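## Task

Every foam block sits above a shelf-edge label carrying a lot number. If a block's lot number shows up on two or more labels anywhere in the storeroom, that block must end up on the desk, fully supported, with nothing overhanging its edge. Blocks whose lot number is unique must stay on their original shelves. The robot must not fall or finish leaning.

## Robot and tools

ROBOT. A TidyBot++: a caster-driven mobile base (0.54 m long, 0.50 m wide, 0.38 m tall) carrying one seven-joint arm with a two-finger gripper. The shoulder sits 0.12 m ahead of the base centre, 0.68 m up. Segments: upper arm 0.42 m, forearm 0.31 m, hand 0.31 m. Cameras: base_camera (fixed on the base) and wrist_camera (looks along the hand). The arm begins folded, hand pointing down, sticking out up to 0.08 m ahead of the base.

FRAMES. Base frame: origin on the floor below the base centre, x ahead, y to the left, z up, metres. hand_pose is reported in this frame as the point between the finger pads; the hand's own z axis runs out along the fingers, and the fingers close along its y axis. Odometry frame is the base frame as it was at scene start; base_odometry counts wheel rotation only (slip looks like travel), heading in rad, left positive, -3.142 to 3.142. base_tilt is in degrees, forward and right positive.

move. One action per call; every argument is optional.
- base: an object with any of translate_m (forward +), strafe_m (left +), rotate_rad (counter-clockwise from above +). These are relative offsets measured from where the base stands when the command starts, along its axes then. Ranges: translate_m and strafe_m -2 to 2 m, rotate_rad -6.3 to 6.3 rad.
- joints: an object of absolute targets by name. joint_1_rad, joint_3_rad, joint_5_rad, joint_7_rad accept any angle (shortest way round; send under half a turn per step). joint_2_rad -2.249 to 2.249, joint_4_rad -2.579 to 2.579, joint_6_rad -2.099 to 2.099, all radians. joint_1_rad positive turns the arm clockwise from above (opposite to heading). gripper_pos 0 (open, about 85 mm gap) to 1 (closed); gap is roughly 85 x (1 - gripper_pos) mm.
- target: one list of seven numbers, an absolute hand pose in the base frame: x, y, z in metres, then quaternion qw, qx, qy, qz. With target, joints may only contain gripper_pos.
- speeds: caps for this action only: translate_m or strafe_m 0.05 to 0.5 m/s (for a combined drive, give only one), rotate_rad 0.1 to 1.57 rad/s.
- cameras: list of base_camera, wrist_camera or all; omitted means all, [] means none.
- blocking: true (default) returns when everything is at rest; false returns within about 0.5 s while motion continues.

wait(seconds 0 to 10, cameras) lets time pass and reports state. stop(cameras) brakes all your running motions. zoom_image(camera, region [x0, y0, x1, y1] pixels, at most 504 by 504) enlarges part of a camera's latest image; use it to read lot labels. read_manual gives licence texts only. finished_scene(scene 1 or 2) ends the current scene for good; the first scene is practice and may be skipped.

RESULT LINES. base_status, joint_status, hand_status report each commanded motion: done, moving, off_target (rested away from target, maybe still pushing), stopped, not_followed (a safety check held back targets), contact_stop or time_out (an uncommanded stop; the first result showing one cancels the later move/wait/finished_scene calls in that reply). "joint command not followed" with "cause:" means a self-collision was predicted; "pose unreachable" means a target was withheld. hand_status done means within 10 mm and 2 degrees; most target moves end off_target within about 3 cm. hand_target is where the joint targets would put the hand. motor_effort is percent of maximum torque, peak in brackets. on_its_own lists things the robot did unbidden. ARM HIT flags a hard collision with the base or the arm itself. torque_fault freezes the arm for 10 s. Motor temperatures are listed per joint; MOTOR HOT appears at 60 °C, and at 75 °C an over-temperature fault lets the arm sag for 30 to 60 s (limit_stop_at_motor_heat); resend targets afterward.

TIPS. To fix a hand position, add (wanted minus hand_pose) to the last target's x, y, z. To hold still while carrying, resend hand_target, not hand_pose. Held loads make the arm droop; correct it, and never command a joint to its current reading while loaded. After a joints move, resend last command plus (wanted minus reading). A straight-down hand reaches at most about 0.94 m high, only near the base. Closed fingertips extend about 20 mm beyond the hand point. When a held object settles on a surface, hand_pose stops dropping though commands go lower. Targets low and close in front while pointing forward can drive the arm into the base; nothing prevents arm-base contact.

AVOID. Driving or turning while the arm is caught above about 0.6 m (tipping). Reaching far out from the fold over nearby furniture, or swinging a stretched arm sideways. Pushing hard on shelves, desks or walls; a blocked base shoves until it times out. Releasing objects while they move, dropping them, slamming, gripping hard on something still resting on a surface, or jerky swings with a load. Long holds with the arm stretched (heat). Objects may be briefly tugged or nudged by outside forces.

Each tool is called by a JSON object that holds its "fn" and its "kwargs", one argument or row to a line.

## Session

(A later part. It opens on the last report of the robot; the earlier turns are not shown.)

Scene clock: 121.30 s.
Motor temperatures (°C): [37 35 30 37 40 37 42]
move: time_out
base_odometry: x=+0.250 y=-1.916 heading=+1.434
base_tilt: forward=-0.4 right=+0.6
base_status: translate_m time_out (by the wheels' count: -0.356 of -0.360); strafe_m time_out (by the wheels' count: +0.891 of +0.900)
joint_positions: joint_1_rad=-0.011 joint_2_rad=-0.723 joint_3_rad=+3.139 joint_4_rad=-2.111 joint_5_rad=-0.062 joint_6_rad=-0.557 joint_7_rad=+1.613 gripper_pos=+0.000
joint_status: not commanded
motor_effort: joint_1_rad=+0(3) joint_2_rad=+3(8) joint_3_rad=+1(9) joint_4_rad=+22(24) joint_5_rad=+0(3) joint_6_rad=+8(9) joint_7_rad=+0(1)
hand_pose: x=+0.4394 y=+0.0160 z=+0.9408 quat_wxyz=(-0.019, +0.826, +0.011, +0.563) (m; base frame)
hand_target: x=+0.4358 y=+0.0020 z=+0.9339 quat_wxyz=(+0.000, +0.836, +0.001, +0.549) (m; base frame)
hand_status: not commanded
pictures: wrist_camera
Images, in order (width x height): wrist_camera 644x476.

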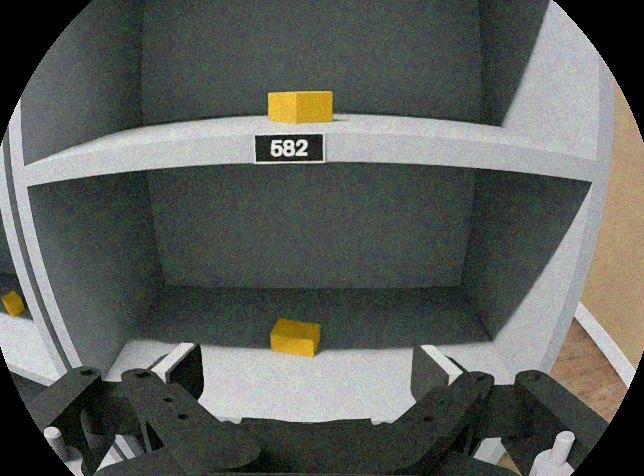

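{"fn": "move", "kwargs": {

}}

Scene clock: 123.30 s.
Motor temperatures (°C): [37 35 30 37 40 37 42]
base_odometry: x=+0.250 y=-1.916 heading=+1.434
base_tilt: forward=-0.3 right=+0.6
base_status: translate_m time_out (by the wheels' count: -0.356 of -0.360); strafe_m time_out (by the wheels' count: +0.891 of +0.900)
joint_positions: joint_1_rad=-0.011 joint_2_rad=-0.723 joint_3_rad=+3.139 joint_4_rad=-2.111 joint_5_rad=-0.062 joint_6_rad=-0.557 joint_7_rad=+1.613 gripper_pos=+0.000
joint_status: not commanded
motor_effort: joint_1_rad=+0(3) joint_2_rad=+3(8) joint_3_rad=+1(9) joint_4_rad=+22(24) joint_5_rad=+0(3) joint_6_rad=+8(9) joint_7_rad=-1(1)
hand_pose: x=+0.4394 y=+0.0160 z=+0.9408 quat_wxyz=(-0.019, +0.826, +0.011, +0.563) (m; base frame)
hand_target: x=+0.4358 y=+0.0020 z=+0.9339 quat_wxyz=(+0.000, +0.836, +0.001, +0.549) (m; base frame)
hand_status: not commanded
pictures: base_camera, wrist_camera
Images, in order (width x height): base_camera 644x364, wrist_camera 644x476.

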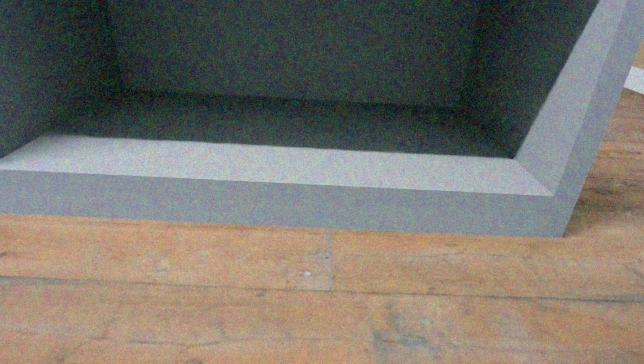

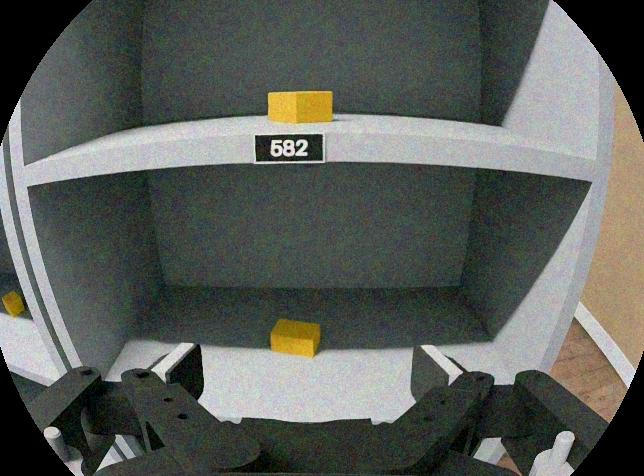

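{"fn": "zoom_image", "kwargs": {
  "camera": "wrist_camera",
  "region": [180, 310, 440, 470]
}}

{"fn": "zoom_image", "kwargs": {
  "camera": "wrist_camera",
  "region": [0, 270, 80, 350]
}}

Scaled by 1.938.

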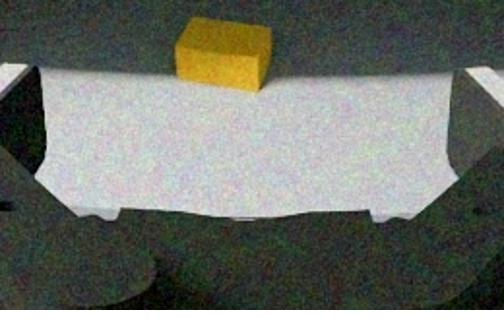

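Scaled by 6.300.

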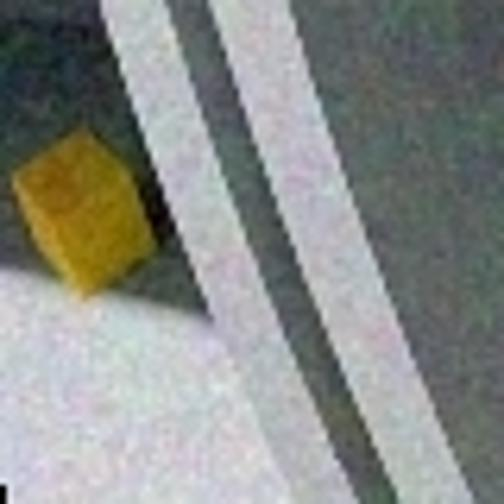

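{"fn": "move", "kwargs": {
  "joints": {"joint_6_rad": -0.85},
  "cameras": ["wrist_camera"]
}}

{"fn": "zoom_image", "kwargs": {
  "camera": "wrist_camera",
  "region": [220, 280, 400, 440]
}}

Scene clock: 125.17 s.
Motor temperatures (°C): [37 35 30 37 40 37 42]
move: done
base_odometry: x=+0.250 y=-1.916 heading=+1.434
base_tilt: forward=-0.4 right=+0.6
base_status: not commanded
joint_positions: joint_1_rad=-0.011 joint_2_rad=-0.723 joint_3_rad=+3.139 joint_4_rad=-2.103 joint_5_rad=-0.062 joint_6_rad=-0.818 joint_7_rad=+1.613 gripper_pos=+0.000
joint_status: all done
motor_effort: joint_1_rad=-1(1) joint_2_rad=+4(4) joint_3_rad=+1(1) joint_4_rad=+21(24) joint_5_rad=+0(1) joint_6_rad=+8(9) joint_7_rad=+0(1)
hand_pose: x=+0.4011 y=+0.0193 z=+0.8746 quat_wxyz=(-0.022, +0.890, +0.016, +0.455) (m; base frame)
hand_target: x=+0.3963 y=+0.0019 z=+0.8671 quat_wxyz=(+0.000, +0.898, +0.001, +0.440) (m; base frame)
hand_status: not commanded
pictures: wrist_camera
Images, in order (width x height): wrist_camera 644x476.

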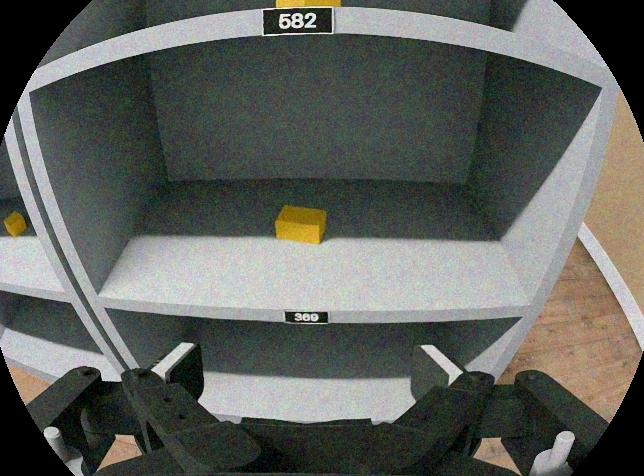

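Scaled by 2.800.

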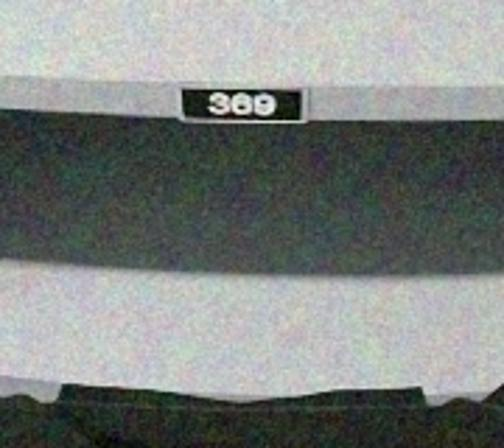

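{"fn": "zoom_image", "kwargs": {
  "camera": "wrist_camera",
  "region": [276, 305, 336, 330]
}}

{"fn": "zoom_image", "kwargs": {
  "camera": "wrist_camera",
  "region": [256, 0, 346, 50]
}}

Scaled by 8.400.

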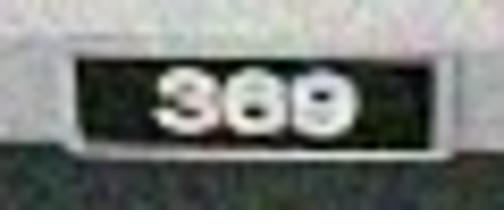

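Scaled by 5.600.

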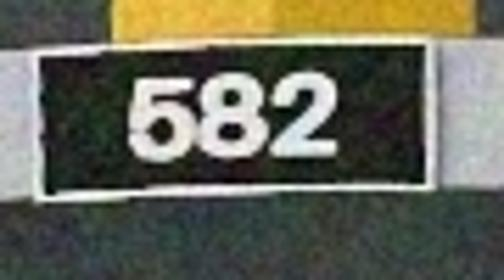

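{"fn": "move", "kwargs": {
  "base": {"strafe_m": 0.95, "translate_m": 0.03},
  "cameras": ["wrist_camera", "base_camera"]
}}

Scene clock: 129.27 s.
Motor temperatures (°C): [37 35 30 37 40 37 42]
move: done
base_odometry: x=-0.687 y=-1.757 heading=+1.435
base_tilt: forward=-0.4 right=+0.6
base_status: done
joint_positions: joint_1_rad=-0.011 joint_2_rad=-0.723 joint_3_rad=+3.139 joint_4_rad=-2.103 joint_5_rad=-0.062 joint_6_rad=-0.818 joint_7_rad=+1.613 gripper_pos=+0.000
joint_status: not commanded
motor_effort: joint_1_rad=+0(1) joint_2_rad=+4(4) joint_3_rad=+1(2) joint_4_rad=+21(22) joint_5_rad=+0(1) joint_6_rad=+7(8) joint_7_rad=+0(1)
hand_pose: x=+0.4011 y=+0.0192 z=+0.8746 quat_wxyz=(-0.022, +0.890, +0.016, +0.455) (m; base frame)
hand_target: x=+0.3963 y=+0.0019 z=+0.8671 quat_wxyz=(+0.000, +0.898, +0.001, +0.440) (m; base frame)
hand_status: not commanded
pictures: base_camera, wrist_camera
Images, in order (width x height): base_camera 644x364, wrist_camera 644x476.

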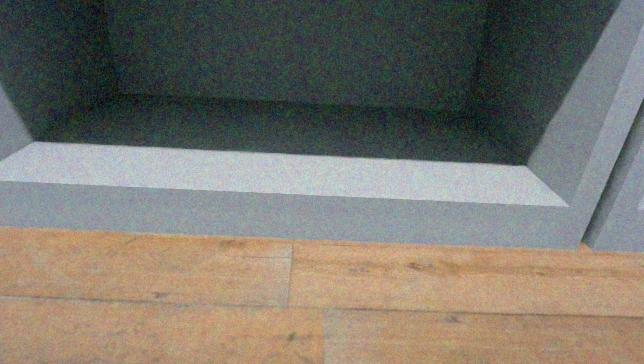

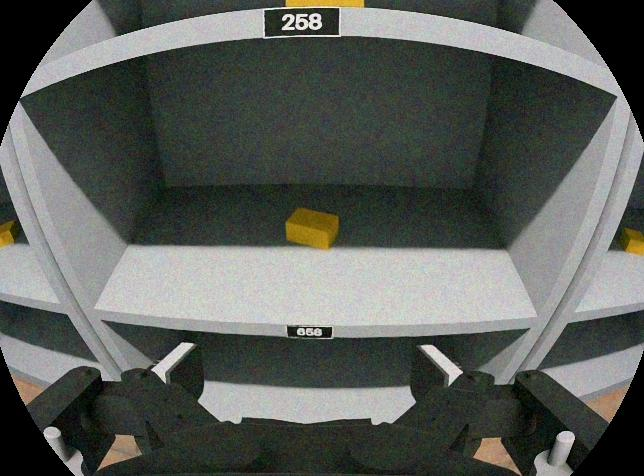

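{"fn": "zoom_image", "kwargs": {
  "camera": "wrist_camera",
  "region": [280, 320, 340, 345]
}}

{"fn": "zoom_image", "kwargs": {
  "camera": "wrist_camera",
  "region": [256, 0, 346, 50]
}}

{"fn": "move", "kwargs": {
  "base": {"strafe_m": 0.95, "translate_m": 0.0},
  "cameras": ["wrist_camera", "base_camera"]
}}

Scaled by 8.400.

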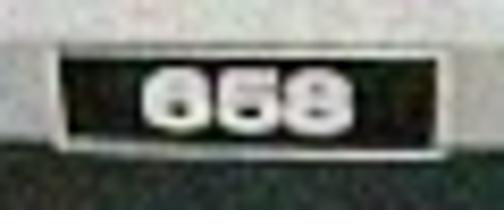

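Scaled by 5.600.

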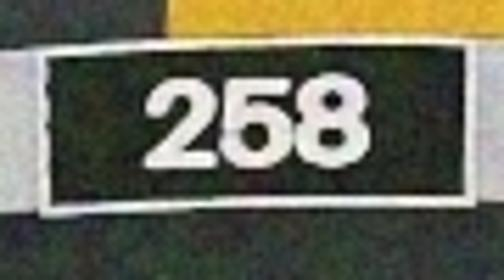

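Scene clock: 132.67 s.
Motor temperatures (°C): [37 35 30 37 40 37 42]
move: done
base_odometry: x=-1.629 y=-1.629 heading=+1.435
base_tilt: forward=-0.4 right=+0.6
base_status: done
joint_positions: joint_1_rad=-0.011 joint_2_rad=-0.723 joint_3_rad=+3.139 joint_4_rad=-2.103 joint_5_rad=-0.062 joint_6_rad=-0.818 joint_7_rad=+1.613 gripper_pos=+0.000
joint_status: not commanded
motor_effort: joint_1_rad=+0(1) joint_2_rad=+4(5) joint_3_rad=+1(2) joint_4_rad=+21(22) joint_5_rad=+0(1) joint_6_rad=+8(8) joint_7_rad=+0(1)
hand_pose: x=+0.4011 y=+0.0192 z=+0.8746 quat_wxyz=(-0.022, +0.890, +0.016, +0.455) (m; base frame)
hand_target: x=+0.3963 y=+0.0019 z=+0.8671 quat_wxyz=(+0.000, +0.898, +0.001, +0.440) (m; base frame)
hand_status: not commanded
pictures: base_camera, wrist_camera
Images, in order (width x height): base_camera 644x364, wrist_camera 644x476.

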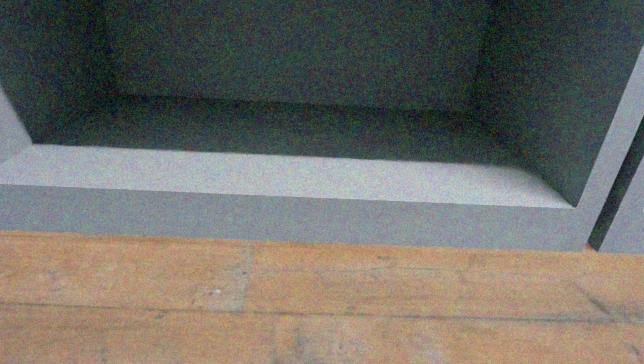

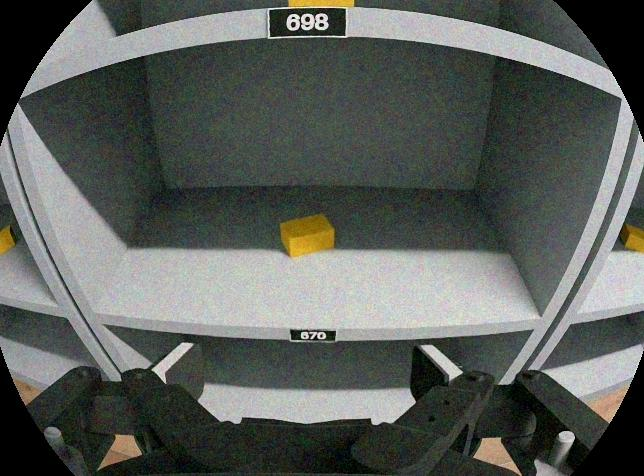

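{"fn": "zoom_image", "kwargs": {
  "camera": "wrist_camera",
  "region": [283, 323, 343, 348]
}}

{"fn": "move", "kwargs": {
  "base": {"strafe_m": 0.95, "translate_m": 0.0},
  "cameras": ["wrist_camera", "base_camera"]
}}

Scaled by 8.400.

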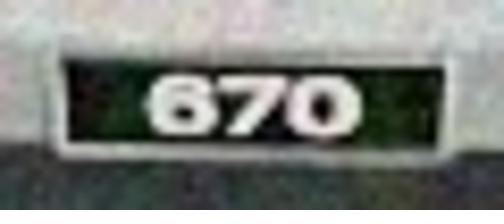

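Scene clock: 136.17 s.
Motor temperatures (°C): [37 35 30 37 40 37 42]
move: done
base_odometry: x=-2.570 y=-1.500 heading=+1.435
base_tilt: forward=-0.4 right=+0.6
base_status: done
joint_positions: joint_1_rad=-0.011 joint_2_rad=-0.723 joint_3_rad=+3.139 joint_4_rad=-2.103 joint_5_rad=-0.062 joint_6_rad=-0.818 joint_7_rad=+1.613 gripper_pos=+0.000
joint_status: not commanded
motor_effort: joint_1_rad=-1(1) joint_2_rad=+4(4) joint_3_rad=+1(2) joint_4_rad=+21(22) joint_5_rad=+0(1) joint_6_rad=+7(8) joint_7_rad=+0(1)
hand_pose: x=+0.4011 y=+0.0192 z=+0.8746 quat_wxyz=(-0.022, +0.890, +0.016, +0.455) (m; base frame)
hand_target: x=+0.3963 y=+0.0019 z=+0.8671 quat_wxyz=(+0.000, +0.898, +0.001, +0.440) (m; base frame)
hand_status: not commanded
pictures: base_camera, wrist_camera
Images, in order (width x height): base_camera 644x364, wrist_camera 644x476.

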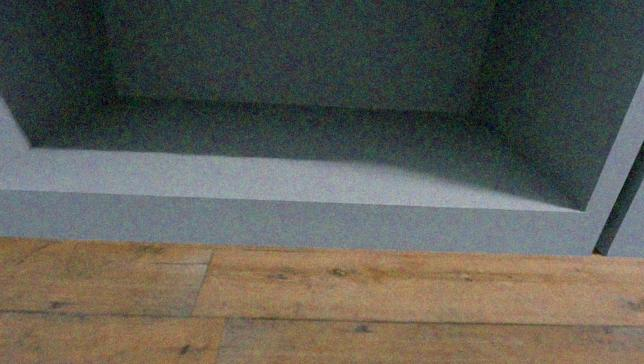

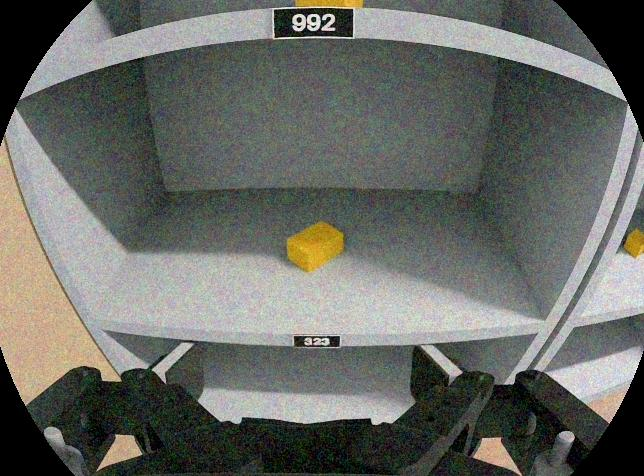

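{"fn": "zoom_image", "kwargs": {
  "camera": "wrist_camera",
  "region": [287, 329, 347, 354]
}}

{"fn": "zoom_image", "kwargs": {
  "camera": "wrist_camera",
  "region": [266, 0, 356, 50]
}}

Scaled by 8.400.

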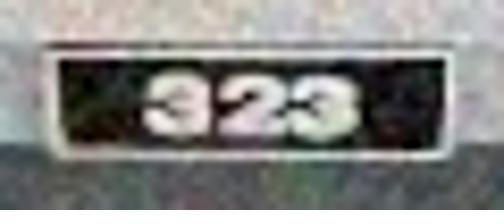

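Scaled by 5.600.

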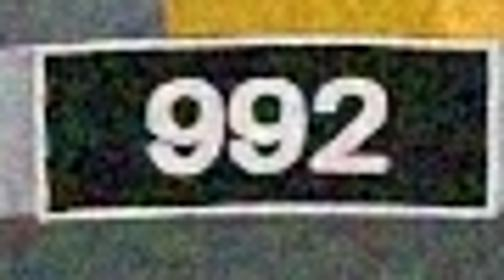

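{"fn": "move", "kwargs": {
  "joints": {"joint_1_rad": -2.0, "joint_6_rad": -0.45},
  "cameras": ["wrist_camera"]
}}

Scene clock: 140.43 s.
Motor temperatures (°C): [37 35 30 37 40 37 42]
move: done
base_odometry: x=-2.570 y=-1.500 heading=+1.435
base_tilt: forward=-0.4 right=+0.6
base_status: not commanded
joint_positions: joint_1_rad=-1.981 joint_2_rad=-0.723 joint_3_rad=+3.139 joint_4_rad=-2.103 joint_5_rad=-0.062 joint_6_rad=-0.508 joint_7_rad=+1.613 gripper_pos=+0.000
joint_status: all done
motor_effort: joint_1_rad=+0(2) joint_2_rad=+3(4) joint_3_rad=+1(1) joint_4_rad=+22(23) joint_5_rad=+0(1) joint_6_rad=+8(9) joint_7_rad=+0(1)
hand_pose: x=-0.0219 y=+0.2943 z=+0.9601 quat_wxyz=(-0.499, +0.439, +0.680, +0.309) (m; base frame)
hand_target: x=-0.0211 y=+0.3011 z=+0.9780 quat_wxyz=(-0.513, +0.427, +0.667, +0.330) (m; base frame)
hand_status: not commanded
pictures: wrist_camera
Images, in order (width x height): wrist_camera 644x476.

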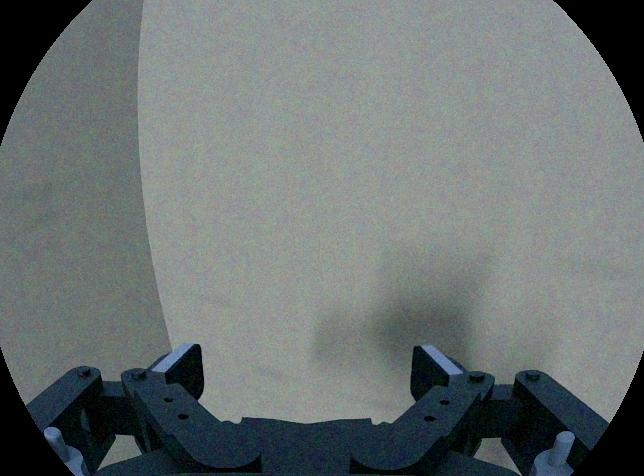

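{"fn": "move", "kwargs": {
  "joints": {"joint_1_rad": -1.2, "joint_6_rad": -0.3},
  "cameras": ["wrist_camera"]
}}

{"fn": "move", "kwargs": {
  "joints": {"joint_1_rad": 1.4, "joint_6_rad": -0.3},
  "cameras": ["wrist_camera"]
}}

Scene clock: 142.77 s.
Motor temperatures (°C): [37 35 30 37 40 37 42]
move: done
base_odometry: x=-2.570 y=-1.500 heading=+1.435
base_tilt: forward=-0.4 right=+0.6
base_status: not commanded
joint_positions: joint_1_rad=-1.219 joint_2_rad=-0.723 joint_3_rad=+3.139 joint_4_rad=-2.103 joint_5_rad=-0.062 joint_6_rad=-0.357 joint_7_rad=+1.613 gripper_pos=+0.000
joint_status: all done
motor_effort: joint_1_rad=+0(2) joint_2_rad=+3(3) joint_3_rad=+1(1) joint_4_rad=+22(23) joint_5_rad=+0(1) joint_6_rad=+9(9) joint_7_rad=+0(1)
hand_pose: x=+0.2267 y=+0.3198 z=+1.0054 quat_wxyz=(-0.380, +0.625, +0.439, +0.522) (m; base frame)
hand_target: x=+0.2405 y=+0.3183 z=+1.0238 quat_wxyz=(-0.377, +0.614, +0.421, +0.551) (m; base frame)
hand_status: not commanded
pictures: wrist_camera
Images, in order (width x height): wrist_camera 644x476.

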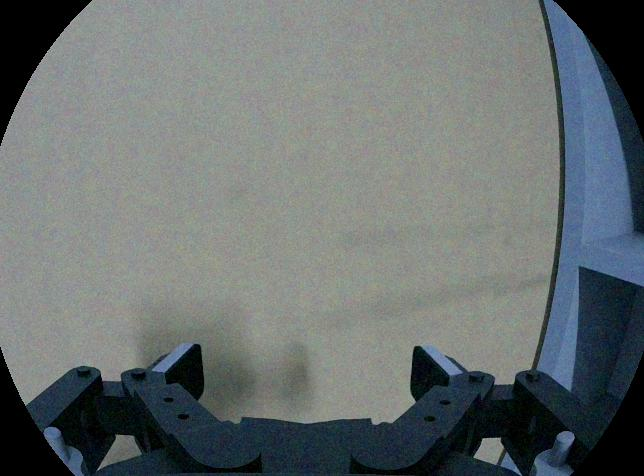

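Scene clock: 146.30 s.
Motor temperatures (°C): [37 35 30 37 40 37 42]
move: done
base_odometry: x=-2.570 y=-1.500 heading=+1.435
base_tilt: forward=-0.4 right=+0.6
base_status: not commanded
joint_positions: joint_1_rad=+1.381 joint_2_rad=-0.723 joint_3_rad=+3.139 joint_4_rad=-2.103 joint_5_rad=-0.062 joint_6_rad=-0.355 joint_7_rad=+1.613 gripper_pos=+0.000
joint_status: all done
motor_effort: joint_1_rad=+0(2) joint_2_rad=+3(4) joint_3_rad=+1(1) joint_4_rad=+22(23) joint_5_rad=+0(1) joint_6_rad=+9(10) joint_7_rad=+0(1)
hand_pose: x=+0.1915 y=-0.3296 z=+1.0060 quat_wxyz=(+0.402, +0.589, -0.484, +0.507) (m; base frame)
hand_target: x=+0.1790 y=-0.3353 z=+1.0238 quat_wxyz=(+0.430, +0.570, -0.479, +0.510) (m; base frame)
hand_status: not commanded
pictures: wrist_camera
Images, in order (width x height): wrist_camera 644x476.

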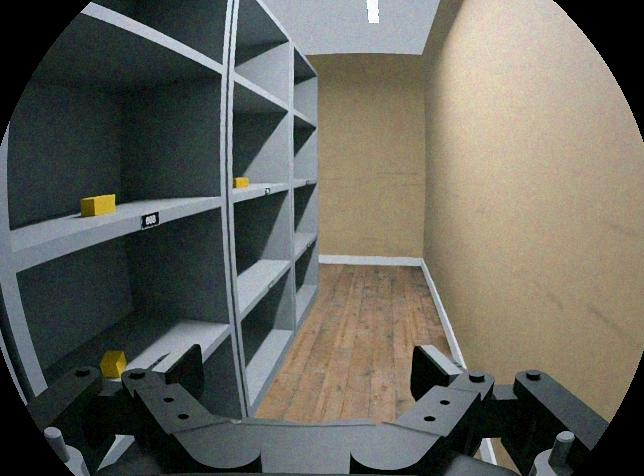

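{"fn": "move", "kwargs": {
  "base": {"strafe_m": -0.95, "translate_m": 0.0},
  "joints": {"joint_1_rad": 0.0, "joint_2_rad": -0.25, "joint_3_rad": 3.14, "joint_4_rad": -1.19, "joint_5_rad": 0.0, "joint_6_rad": -1.15, "joint_7_rad": 1.571},
  "cameras": ["wrist_camera", "base_camera"]
}}

Scene clock: 155.67 s.
Motor temperatures (°C): [37 35 30 37 40 37 42]
move: done
base_odometry: x=-1.629 y=-1.629 heading=+1.435
base_tilt: forward=-0.4 right=+0.6
base_status: done
joint_positions: joint_1_rad=+0.019 joint_2_rad=-0.270 joint_3_rad=+3.140 joint_4_rad=-1.206 joint_5_rad=-0.061 joint_6_rad=-1.101 joint_7_rad=+1.613 gripper_pos=+0.000
joint_status: all done
motor_effort: joint_1_rad=-1(2) joint_2_rad=-9(10) joint_3_rad=+1(4) joint_4_rad=+19(23) joint_5_rad=+0(1) joint_6_rad=+8(9) joint_7_rad=+0(1)
hand_pose: x=+0.5378 y=+0.0111 z=+1.1344 quat_wxyz=(-0.015, +0.851, +0.013, +0.525) (m; base frame)
hand_target: x=+0.5390 y=+0.0022 z=+1.1204 quat_wxyz=(+0.000, +0.865, +0.001, +0.502) (m; base frame)
hand_status: not commanded
pictures: base_camera, wrist_camera
Images, in order (width x height): base_camera 644x364, wrist_camera 644x476.

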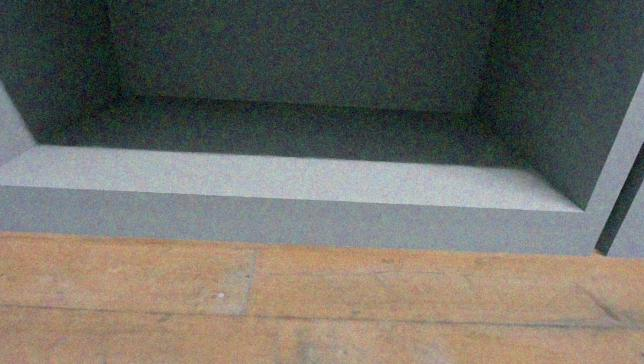

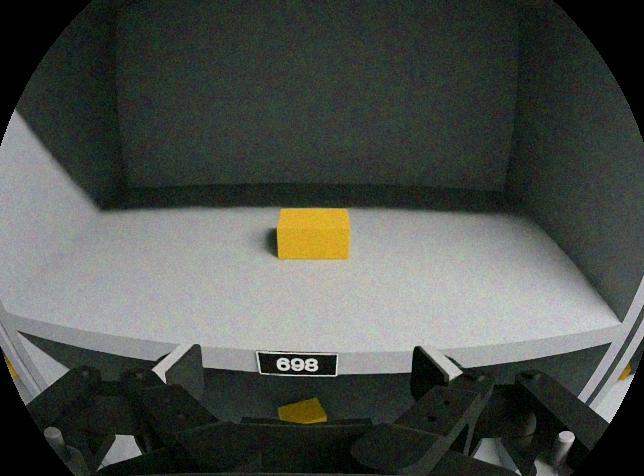

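{"fn": "zoom_image", "kwargs": {
  "camera": "wrist_camera",
  "region": [240, 190, 390, 390]
}}

Scaled by 2.520.

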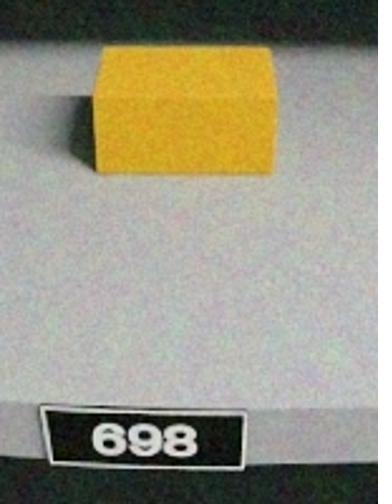

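{"fn": "move", "kwargs": {
  "base": {"strafe_m": 0.355},
  "joints": {"joint_1_rad": 0.19, "joint_2_rad": 0.28, "joint_3_rad": 3.14, "joint_4_rad": -0.747, "joint_5_rad": 1.12, "joint_6_rad": -1.736, "joint_7_rad": 0.513},
  "cameras": ["wrist_camera"]
}}

Scene clock: 164.13 s.
Motor temperatures (°C): [37 35 30 37 40 37 42]
move: done
base_odometry: x=-1.980 y=-1.581 heading=+1.437
base_tilt: forward=-0.3 right=+0.6
base_status: done
joint_positions: joint_1_rad=+0.174 joint_2_rad=+0.258 joint_3_rad=+3.140 joint_4_rad=-0.765 joint_5_rad=+1.054 joint_6_rad=-1.685 joint_7_rad=+0.557 gripper_pos=+0.000
joint_status: all done
motor_effort: joint_1_rad=+0(3) joint_2_rad=-24(26) joint_3_rad=+1(3) joint_4_rad=+15(20) joint_5_rad=+7(8) joint_6_rad=+4(8) joint_7_rad=+0(1)
hand_pose: x=+0.4918 y=-0.3369 z=+1.1033 quat_wxyz=(+0.358, +0.609, -0.607, +0.364) (m; base frame)
hand_target: x=+0.4710 y=-0.3475 z=+1.1075 quat_wxyz=(+0.385, +0.568, -0.635, +0.354) (m; base frame)
hand_status: not commanded
pictures: wrist_camera
Images, in order (width x height): wrist_camera 644x476.

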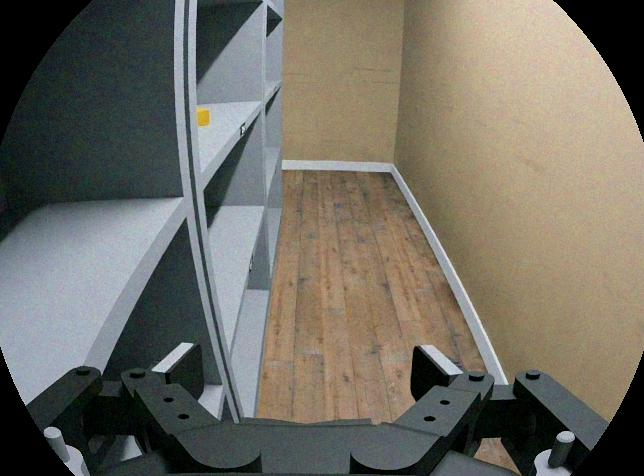

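{"fn": "move", "kwargs": {
  "base": {"translate_m": 0.33},
  "speeds": {"translate_m": 0.25},
  "cameras": ["wrist_camera", "base_camera"]
}}

Scene clock: 166.60 s.
Motor temperatures (°C): [37 35 30 37 40 37 42]
move: done
base_odometry: x=-1.937 y=-1.254 heading=+1.437
base_tilt: forward=-0.3 right=+0.6
base_status: done
joint_positions: joint_1_rad=+0.176 joint_2_rad=+0.268 joint_3_rad=+3.140 joint_4_rad=-0.763 joint_5_rad=+1.058 joint_6_rad=-1.689 joint_7_rad=+0.556 gripper_pos=+0.000
joint_status: not commanded
motor_effort: joint_1_rad=+0(1) joint_2_rad=-24(27) joint_3_rad=+1(2) joint_4_rad=+15(17) joint_5_rad=+7(8) joint_6_rad=+4(6) joint_7_rad=+0(1)
hand_pose: x=+0.4933 y=-0.3386 z=+1.1001 quat_wxyz=(+0.362, +0.608, -0.608, +0.360) (m; base frame)
hand_target: x=+0.4710 y=-0.3475 z=+1.1075 quat_wxyz=(+0.385, +0.568, -0.635, +0.354) (m; base frame)
hand_status: not commanded
pictures: base_camera, wrist_camera
Images, in order (width x height): base_camera 644x364, wrist_camera 644x476.

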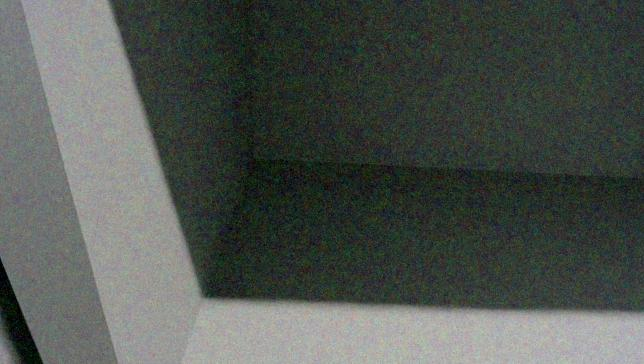

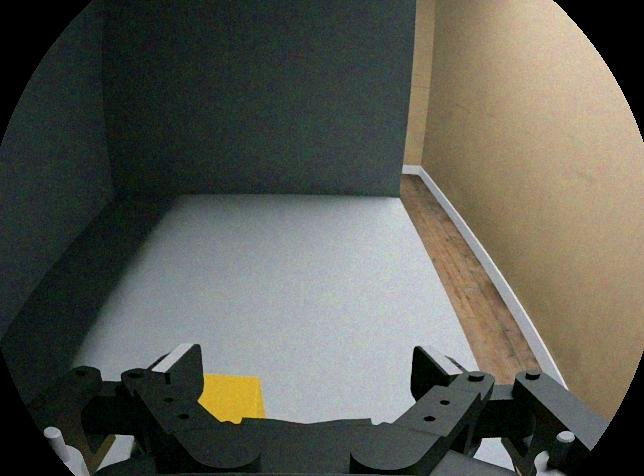

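{"fn": "zoom_image", "kwargs": {
  "camera": "wrist_camera",
  "region": [150, 330, 340, 450]
}}

Scaled by 2.653.

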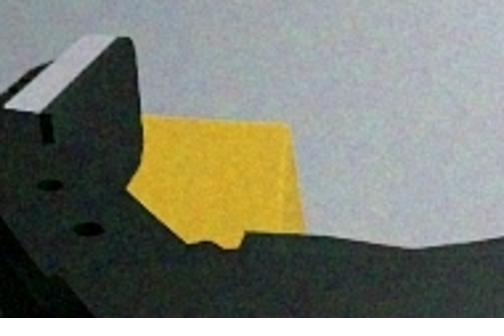

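{"fn": "move", "kwargs": {
  "base": {"translate_m": 0.047, "strafe_m": 0.01},
  "speeds": {"translate_m": 0.08},
  "cameras": ["wrist_camera"]
}}

{"fn": "zoom_image", "kwargs": {
  "camera": "wrist_camera",
  "region": [190, 330, 430, 450]
}}

Scene clock: 168.70 s.
Motor temperatures (°C): [37 35 30 37 40 37 42]
move: done
base_odometry: x=-1.940 y=-1.206 heading=+1.437
base_tilt: forward=-0.3 right=+0.6
base_status: done
joint_positions: joint_1_rad=+0.177 joint_2_rad=+0.269 joint_3_rad=+3.140 joint_4_rad=-0.762 joint_5_rad=+1.059 joint_6_rad=-1.690 joint_7_rad=+0.556 gripper_pos=+0.000
joint_status: not commanded
motor_effort: joint_1_rad=+0(2) joint_2_rad=-25(28) joint_3_rad=+1(2) joint_4_rad=+15(17) joint_5_rad=+7(8) joint_6_rad=+4(5) joint_7_rad=+0(1)
hand_pose: x=+0.4931 y=-0.3392 z=+1.0996 quat_wxyz=(+0.363, +0.607, -0.609, +0.359) (m; base frame)
hand_target: x=+0.4710 y=-0.3475 z=+1.1075 quat_wxyz=(+0.385, +0.568, -0.635, +0.354) (m; base frame)
hand_status: not commanded
pictures: wrist_camera
Images, in order (width x height): wrist_camera 644x476.

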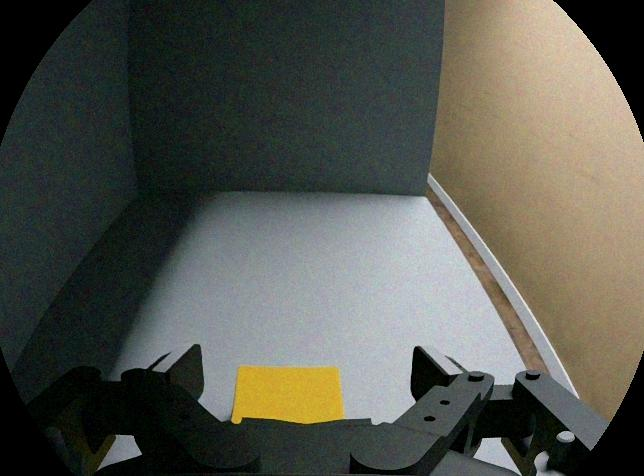

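Scaled by 2.100.

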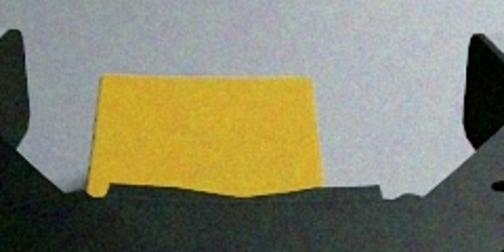

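{"fn": "move", "kwargs": {
  "base": {"translate_m": 0.0105},
  "speeds": {"translate_m": 0.05},
  "cameras": []
}}

{"fn": "move", "kwargs": {
  "joints": {"joint_2_rad": 0.205, "joint_4_rad": -0.977, "joint_5_rad": 1.11, "joint_6_rad": -1.565, "joint_7_rad": 0.386},
  "cameras": ["wrist_camera"]
}}

{"fn": "zoom_image", "kwargs": {
  "camera": "wrist_camera",
  "region": [190, 300, 430, 450]
}}

Scene clock: 170.50 s.
Motor temperatures (°C): [37 35 30 37 40 37 42]
move: done
base_odometry: x=-1.939 y=-1.195 heading=+1.437
base_tilt: forward=-0.3 right=+0.6
base_status: done
joint_positions: joint_1_rad=+0.178 joint_2_rad=+0.272 joint_3_rad=+3.140 joint_4_rad=-0.762 joint_5_rad=+1.060 joint_6_rad=-1.691 joint_7_rad=+0.556 gripper_pos=+0.000
joint_status: not commanded
motor_effort: joint_1_rad=+0(3) joint_2_rad=-25(26) joint_3_rad=+1(2) joint_4_rad=+15(17) joint_5_rad=+8(8) joint_6_rad=+4(5) joint_7_rad=+0(1)
hand_pose: x=+0.4936 y=-0.3397 z=+1.0987 quat_wxyz=(+0.364, +0.607, -0.609, +0.358) (m; base frame)
hand_target: x=+0.4710 y=-0.3475 z=+1.1075 quat_wxyz=(+0.385, +0.568, -0.635, +0.354) (m; base frame)
hand_status: not commanded
pictures: none
No camera images: "cameras" was empty.

Scene clock: 171.73 s.
Motor temperatures (°C): [37 35 30 37 40 37 42]
move: done
base_odometry: x=-1.939 y=-1.195 heading=+1.437
base_tilt: forward=-0.3 right=+0.6
base_status: not commanded
joint_positions: joint_1_rad=+0.178 joint_2_rad=+0.214 joint_3_rad=+3.140 joint_4_rad=-0.948 joint_5_rad=+1.060 joint_6_rad=-1.617 joint_7_rad=+0.431 gripper_pos=+0.000
joint_status: all done
motor_effort: joint_1_rad=-1(1) joint_2_rad=-23(25) joint_3_rad=+1(1) joint_4_rad=+16(17) joint_5_rad=+8(9) joint_6_rad=+3(5) joint_7_rad=+0(1)
hand_pose: x=+0.4899 y=-0.3407 z=+1.0723 quat_wxyz=(+0.364, +0.602, -0.609, +0.366) (m; base frame)
hand_target: x=+0.4901 y=-0.3536 z=+1.0852 quat_wxyz=(+0.375, +0.581, -0.606, +0.393) (m; base frame)
hand_status: not commanded
pictures: wrist_camera
Images, in order (width x height): wrist_camera 644x476.

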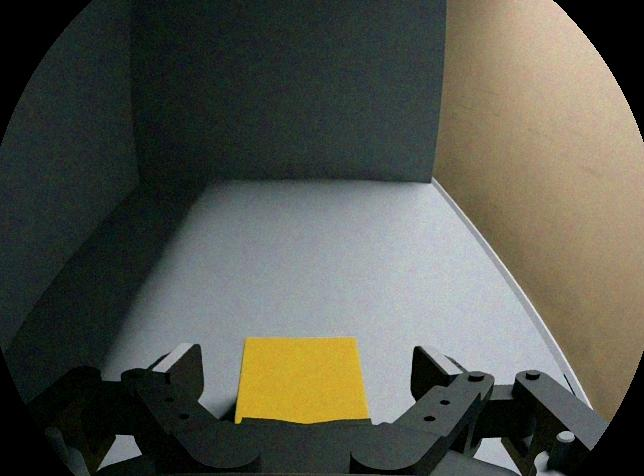

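Scaled by 2.100.

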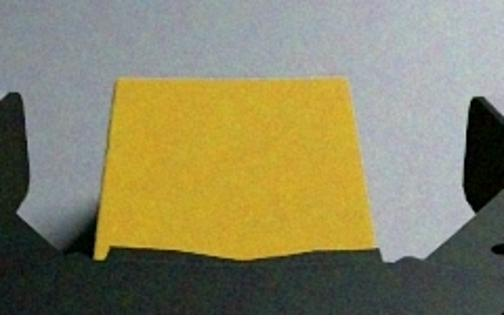

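{"fn": "move", "kwargs": {
  "joints": {"joint_2_rad": 0.184, "joint_4_rad": -1.088, "joint_5_rad": 1.105, "joint_6_rad": -1.522, "joint_7_rad": 0.314},
  "cameras": ["wrist_camera"]
}}

{"fn": "zoom_image", "kwargs": {
  "camera": "wrist_camera",
  "region": [190, 270, 430, 450]
}}

Scene clock: 172.97 s.
Motor temperatures (°C): [37 35 30 37 40 37 42]
move: done
base_odometry: x=-1.939 y=-1.195 heading=+1.437
base_tilt: forward=-0.3 right=+0.6
base_status: not commanded
joint_positions: joint_1_rad=+0.178 joint_2_rad=+0.191 joint_3_rad=+3.140 joint_4_rad=-1.060 joint_5_rad=+1.060 joint_6_rad=-1.576 joint_7_rad=+0.359 gripper_pos=+0.000
joint_status: all done
motor_effort: joint_1_rad=+0(1) joint_2_rad=-23(25) joint_3_rad=+1(1) joint_4_rad=+17(18) joint_5_rad=+8(9) joint_6_rad=+3(4) joint_7_rad=+0(1)
hand_pose: x=+0.4896 y=-0.3410 z=+1.0480 quat_wxyz=(+0.367, +0.603, -0.608, +0.364) (m; base frame)
hand_target: x=+0.4926 y=-0.3530 z=+1.0587 quat_wxyz=(+0.373, +0.586, -0.604, +0.392) (m; base frame)
hand_status: not commanded
pictures: wrist_camera
Images, in order (width x height): wrist_camera 644x476.

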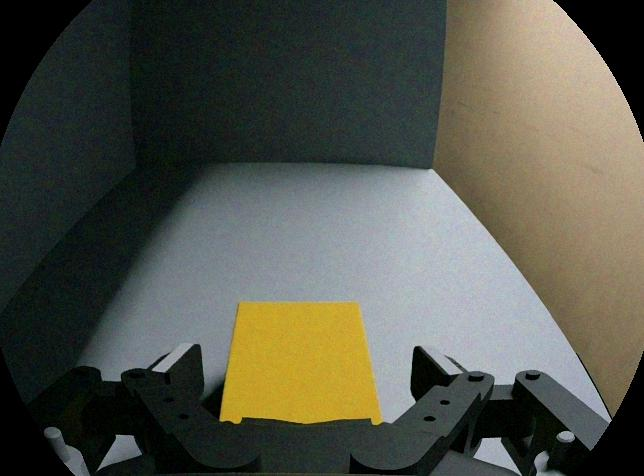

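Scaled by 2.100.

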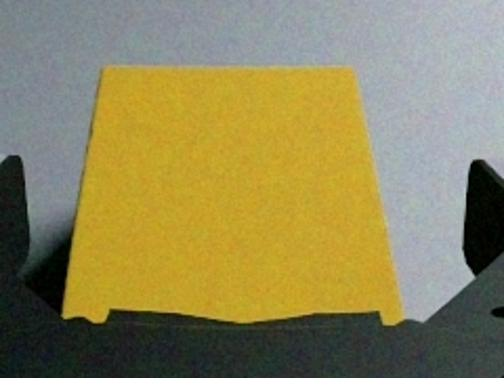

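{"fn": "move", "kwargs": {
  "joints": {"joint_2_rad": 0.177, "joint_4_rad": -1.123, "joint_5_rad": 1.105, "joint_6_rad": -1.507, "joint_7_rad": 0.289},
  "cameras": ["wrist_camera"]
}}

{"fn": "zoom_image", "kwargs": {
  "camera": "wrist_camera",
  "region": [190, 270, 430, 450]
}}

Scene clock: 174.30 s.
Motor temperatures (°C): [37 35 30 37 40 37 42]
move: done
base_odometry: x=-1.939 y=-1.195 heading=+1.437
base_tilt: forward=-0.3 right=+0.6
base_status: not commanded
joint_positions: joint_1_rad=+0.178 joint_2_rad=+0.183 joint_3_rad=+3.140 joint_4_rad=-1.097 joint_5_rad=+1.060 joint_6_rad=-1.560 joint_7_rad=+0.331 gripper_pos=+0.000
joint_status: all done
motor_effort: joint_1_rad=-1(1) joint_2_rad=-23(24) joint_3_rad=+1(1) joint_4_rad=+17(18) joint_5_rad=+8(9) joint_6_rad=+3(4) joint_7_rad=+0(1)
hand_pose: x=+0.4896 y=-0.3409 z=+1.0405 quat_wxyz=(+0.366, +0.602, -0.609, +0.365) (m; base frame)
hand_target: x=+0.4930 y=-0.3528 z=+1.0506 quat_wxyz=(+0.372, +0.586, -0.603, +0.392) (m; base frame)
hand_status: not commanded
pictures: wrist_camera
Images, in order (width x height): wrist_camera 644x476.

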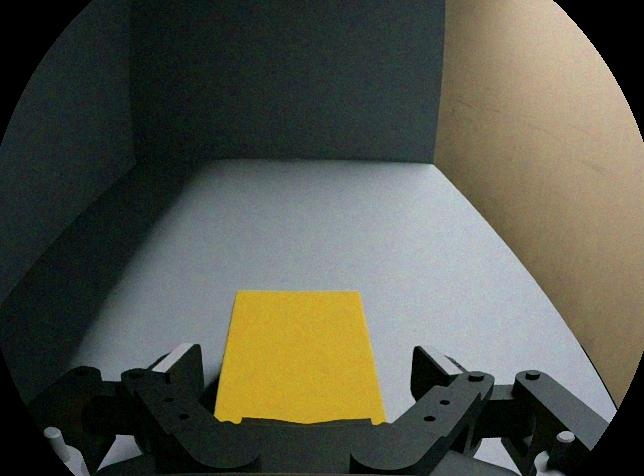

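Scaled by 2.100.

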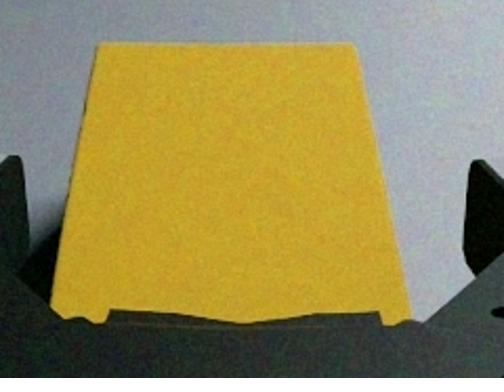

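{"fn": "move", "kwargs": {
  "joints": {"joint_2_rad": 0.173, "joint_4_rad": -1.144, "joint_5_rad": 1.105, "joint_6_rad": -1.498, "joint_7_rad": 0.274},
  "cameras": ["wrist_camera"]
}}

{"fn": "zoom_image", "kwargs": {
  "camera": "wrist_camera",
  "region": [190, 270, 430, 450]
}}

Scene clock: 175.23 s.
Motor temperatures (°C): [37 35 30 37 40 37 42]
move: done
base_odometry: x=-1.939 y=-1.195 heading=+1.437
base_tilt: forward=-0.3 right=+0.6
base_status: not commanded
joint_positions: joint_1_rad=+0.178 joint_2_rad=+0.179 joint_3_rad=+3.140 joint_4_rad=-1.118 joint_5_rad=+1.060 joint_6_rad=-1.550 joint_7_rad=+0.315 gripper_pos=+0.000
joint_status: all done
motor_effort: joint_1_rad=-1(1) joint_2_rad=-23(24) joint_3_rad=+1(1) joint_4_rad=+17(18) joint_5_rad=+8(9) joint_6_rad=+3(3) joint_7_rad=+0(1)
hand_pose: x=+0.4898 y=-0.3409 z=+1.0357 quat_wxyz=(+0.365, +0.602, -0.609, +0.366) (m; base frame)
hand_target: x=+0.4933 y=-0.3527 z=+1.0456 quat_wxyz=(+0.372, +0.587, -0.603, +0.393) (m; base frame)
hand_status: not commanded
pictures: wrist_camera
Images, in order (width x height): wrist_camera 644x476.

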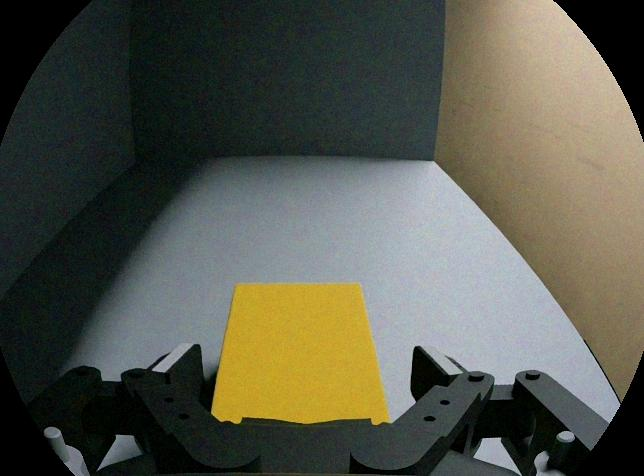

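Scaled by 2.100.

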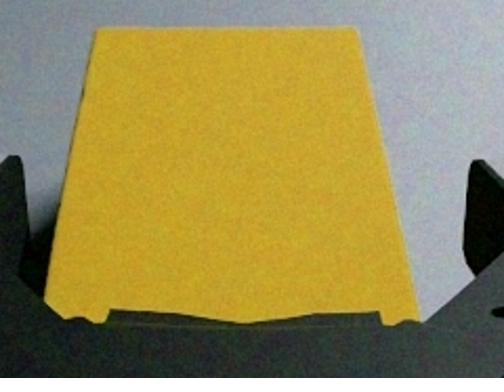

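{"fn": "move", "kwargs": {
  "joints": {"gripper_pos": 0.62},
  "cameras": ["wrist_camera"]
}}

Scene clock: 176.33 s.
Motor temperatures (°C): [37 35 30 37 40 37 42]
move: off_target
base_odometry: x=-1.939 y=-1.195 heading=+1.437
base_tilt: forward=-0.3 right=+0.6
base_status: not commanded
joint_positions: joint_1_rad=+0.178 joint_2_rad=+0.176 joint_3_rad=+3.140 joint_4_rad=-1.118 joint_5_rad=+1.060 joint_6_rad=-1.548 joint_7_rad=+0.315 gripper_pos=+0.398
joint_status: gripper_pos off_target (ended at +0.398, target +0.620)
motor_effort: joint_1_rad=+0(2) joint_2_rad=-23(24) joint_3_rad=+1(2) joint_4_rad=+17(18) joint_5_rad=+9(9) joint_6_rad=+2(3) joint_7_rad=+0(0)
hand_pose: x=+0.4893 y=-0.3409 z=+1.0369 quat_wxyz=(+0.364, +0.602, -0.608, +0.368) (m; base frame)
hand_target: x=+0.4933 y=-0.3527 z=+1.0456 quat_wxyz=(+0.372, +0.587, -0.603, +0.393) (m; base frame)
hand_status: not commanded
pictures: wrist_camera
Images, in order (width x height): wrist_camera 644x476.

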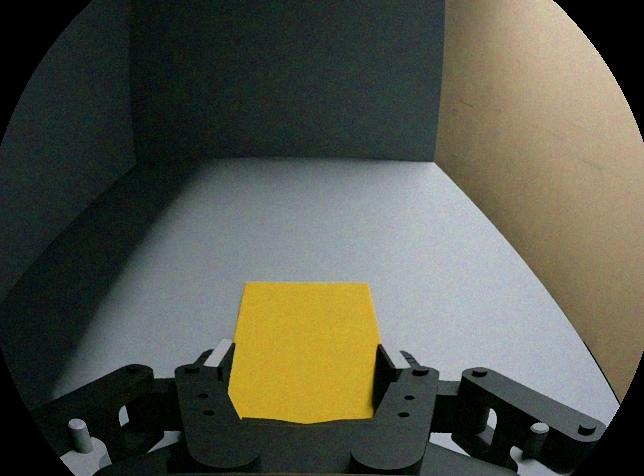

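{"fn": "move", "kwargs": {
  "joints": {"joint_2_rad": 0.29, "joint_4_rad": -0.735, "joint_5_rad": 1.12, "joint_6_rad": -1.736, "joint_7_rad": 0.593},
  "cameras": ["wrist_camera"]
}}

Scene clock: 178.10 s.
Motor temperatures (°C): [37 35 30 37 40 37 42]
move: done
base_odometry: x=-1.939 y=-1.195 heading=+1.437
base_tilt: forward=-0.3 right=+0.6
base_status: not commanded
joint_positions: joint_1_rad=+0.178 joint_2_rad=+0.262 joint_3_rad=+3.140 joint_4_rad=-0.753 joint_5_rad=+1.060 joint_6_rad=-1.685 joint_7_rad=+0.547 gripper_pos=+0.398
joint_status: all done
motor_effort: joint_1_rad=+0(1) joint_2_rad=-24(25) joint_3_rad=+1(2) joint_4_rad=+16(18) joint_5_rad=+7(10) joint_6_rad=+4(5) joint_7_rad=+0(1)
hand_pose: x=+0.4905 y=-0.3395 z=+1.1070 quat_wxyz=(+0.357, +0.601, -0.613, +0.369) (m; base frame)
hand_target: x=+0.4749 y=-0.3483 z=+1.1069 quat_wxyz=(+0.398, +0.593, -0.613, +0.339) (m; base frame)
hand_status: not commanded
pictures: wrist_camera
Images, in order (width x height): wrist_camera 644x476.

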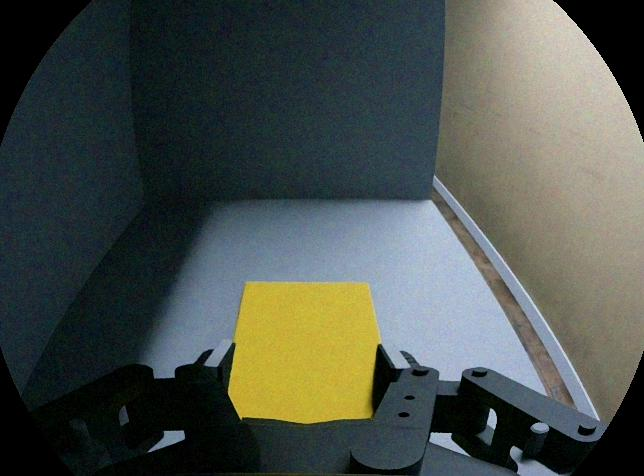

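{"fn": "move", "kwargs": {
  "base": {"translate_m": -0.4},
  "joints": {"gripper_pos": 0.72},
  "cameras": ["wrist_camera"]
}}

Scene clock: 181.03 s.
Motor temperatures (°C): [37 35 30 37 40 37 42]
move: off_target
base_odometry: x=-1.992 y=-1.592 heading=+1.437
base_tilt: forward=-0.4 right=+0.6
base_status: done
joint_positions: joint_1_rad=+0.180 joint_2_rad=+0.272 joint_3_rad=+3.140 joint_4_rad=-0.749 joint_5_rad=+1.062 joint_6_rad=-1.692 joint_7_rad=+0.550 gripper_pos=+0.398
joint_status: gripper_pos off_target (ended at +0.398, target +0.720)
motor_effort: joint_1_rad=-1(3) joint_2_rad=-25(30) joint_3_rad=+1(3) joint_4_rad=+15(17) joint_5_rad=+8(8) joint_6_rad=+4(5) joint_7_rad=+0(1)
hand_pose: x=+0.4924 y=-0.3405 z=+1.1026 quat_wxyz=(+0.361, +0.602, -0.613, +0.362) (m; base frame)
hand_target: x=+0.4749 y=-0.3483 z=+1.1069 quat_wxyz=(+0.398, +0.593, -0.613, +0.339) (m; base frame)
hand_status: not commanded
pictures: wrist_camera
Images, in order (width x height): wrist_camera 644x476.

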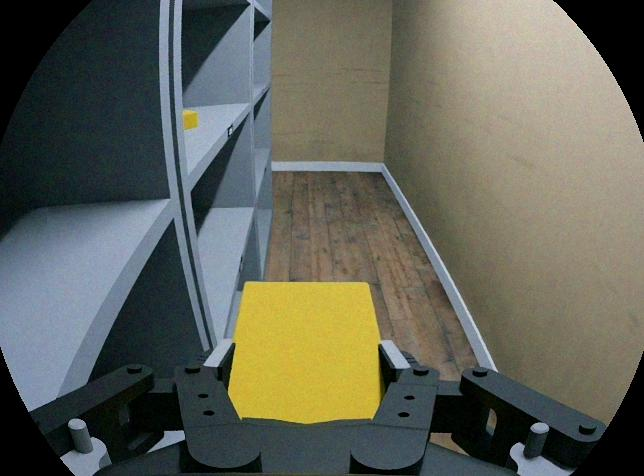

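{"fn": "move", "kwargs": {
  "base": {"strafe_m": -2.0},
  "joints": {"joint_1_rad": 0.0, "joint_2_rad": -0.6, "joint_3_rad": 3.14, "joint_4_rad": -1.9, "joint_5_rad": 0.0, "joint_6_rad": -0.5, "joint_7_rad": 1.571},
  "cameras": ["wrist_camera"]
}}

Scene clock: 187.50 s.
Motor temperatures (°C): [37 35 30 37 40 37 42]
move: done
base_odometry: x=-0.010 y=-1.859 heading=+1.436
base_tilt: forward=-0.3 right=+0.6
base_status: done
joint_positions: joint_1_rad=+0.019 joint_2_rad=-0.586 joint_3_rad=+3.140 joint_4_rad=-1.870 joint_5_rad=+0.068 joint_6_rad=-0.557 joint_7_rad=+1.528 gripper_pos=+0.398
joint_status: all done
motor_effort: joint_1_rad=+0(3) joint_2_rad=-1(26) joint_3_rad=+1(3) joint_4_rad=+22(23) joint_5_rad=+1(9) joint_6_rad=+8(10) joint_7_rad=-1(1)
hand_pose: x=+0.4875 y=-0.0162 z=+1.0389 quat_wxyz=(+0.025, +0.795, -0.012, +0.606) (m; base frame)
hand_target: x=+0.4875 y=+0.0022 z=+1.0425 quat_wxyz=(+0.000, +0.783, +0.001, +0.622) (m; base frame)
hand_status: not commanded
pictures: wrist_camera
Images, in order (width x height): wrist_camera 644x476.

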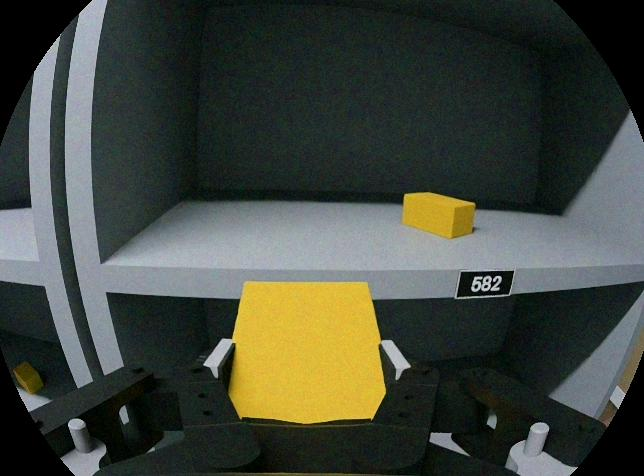

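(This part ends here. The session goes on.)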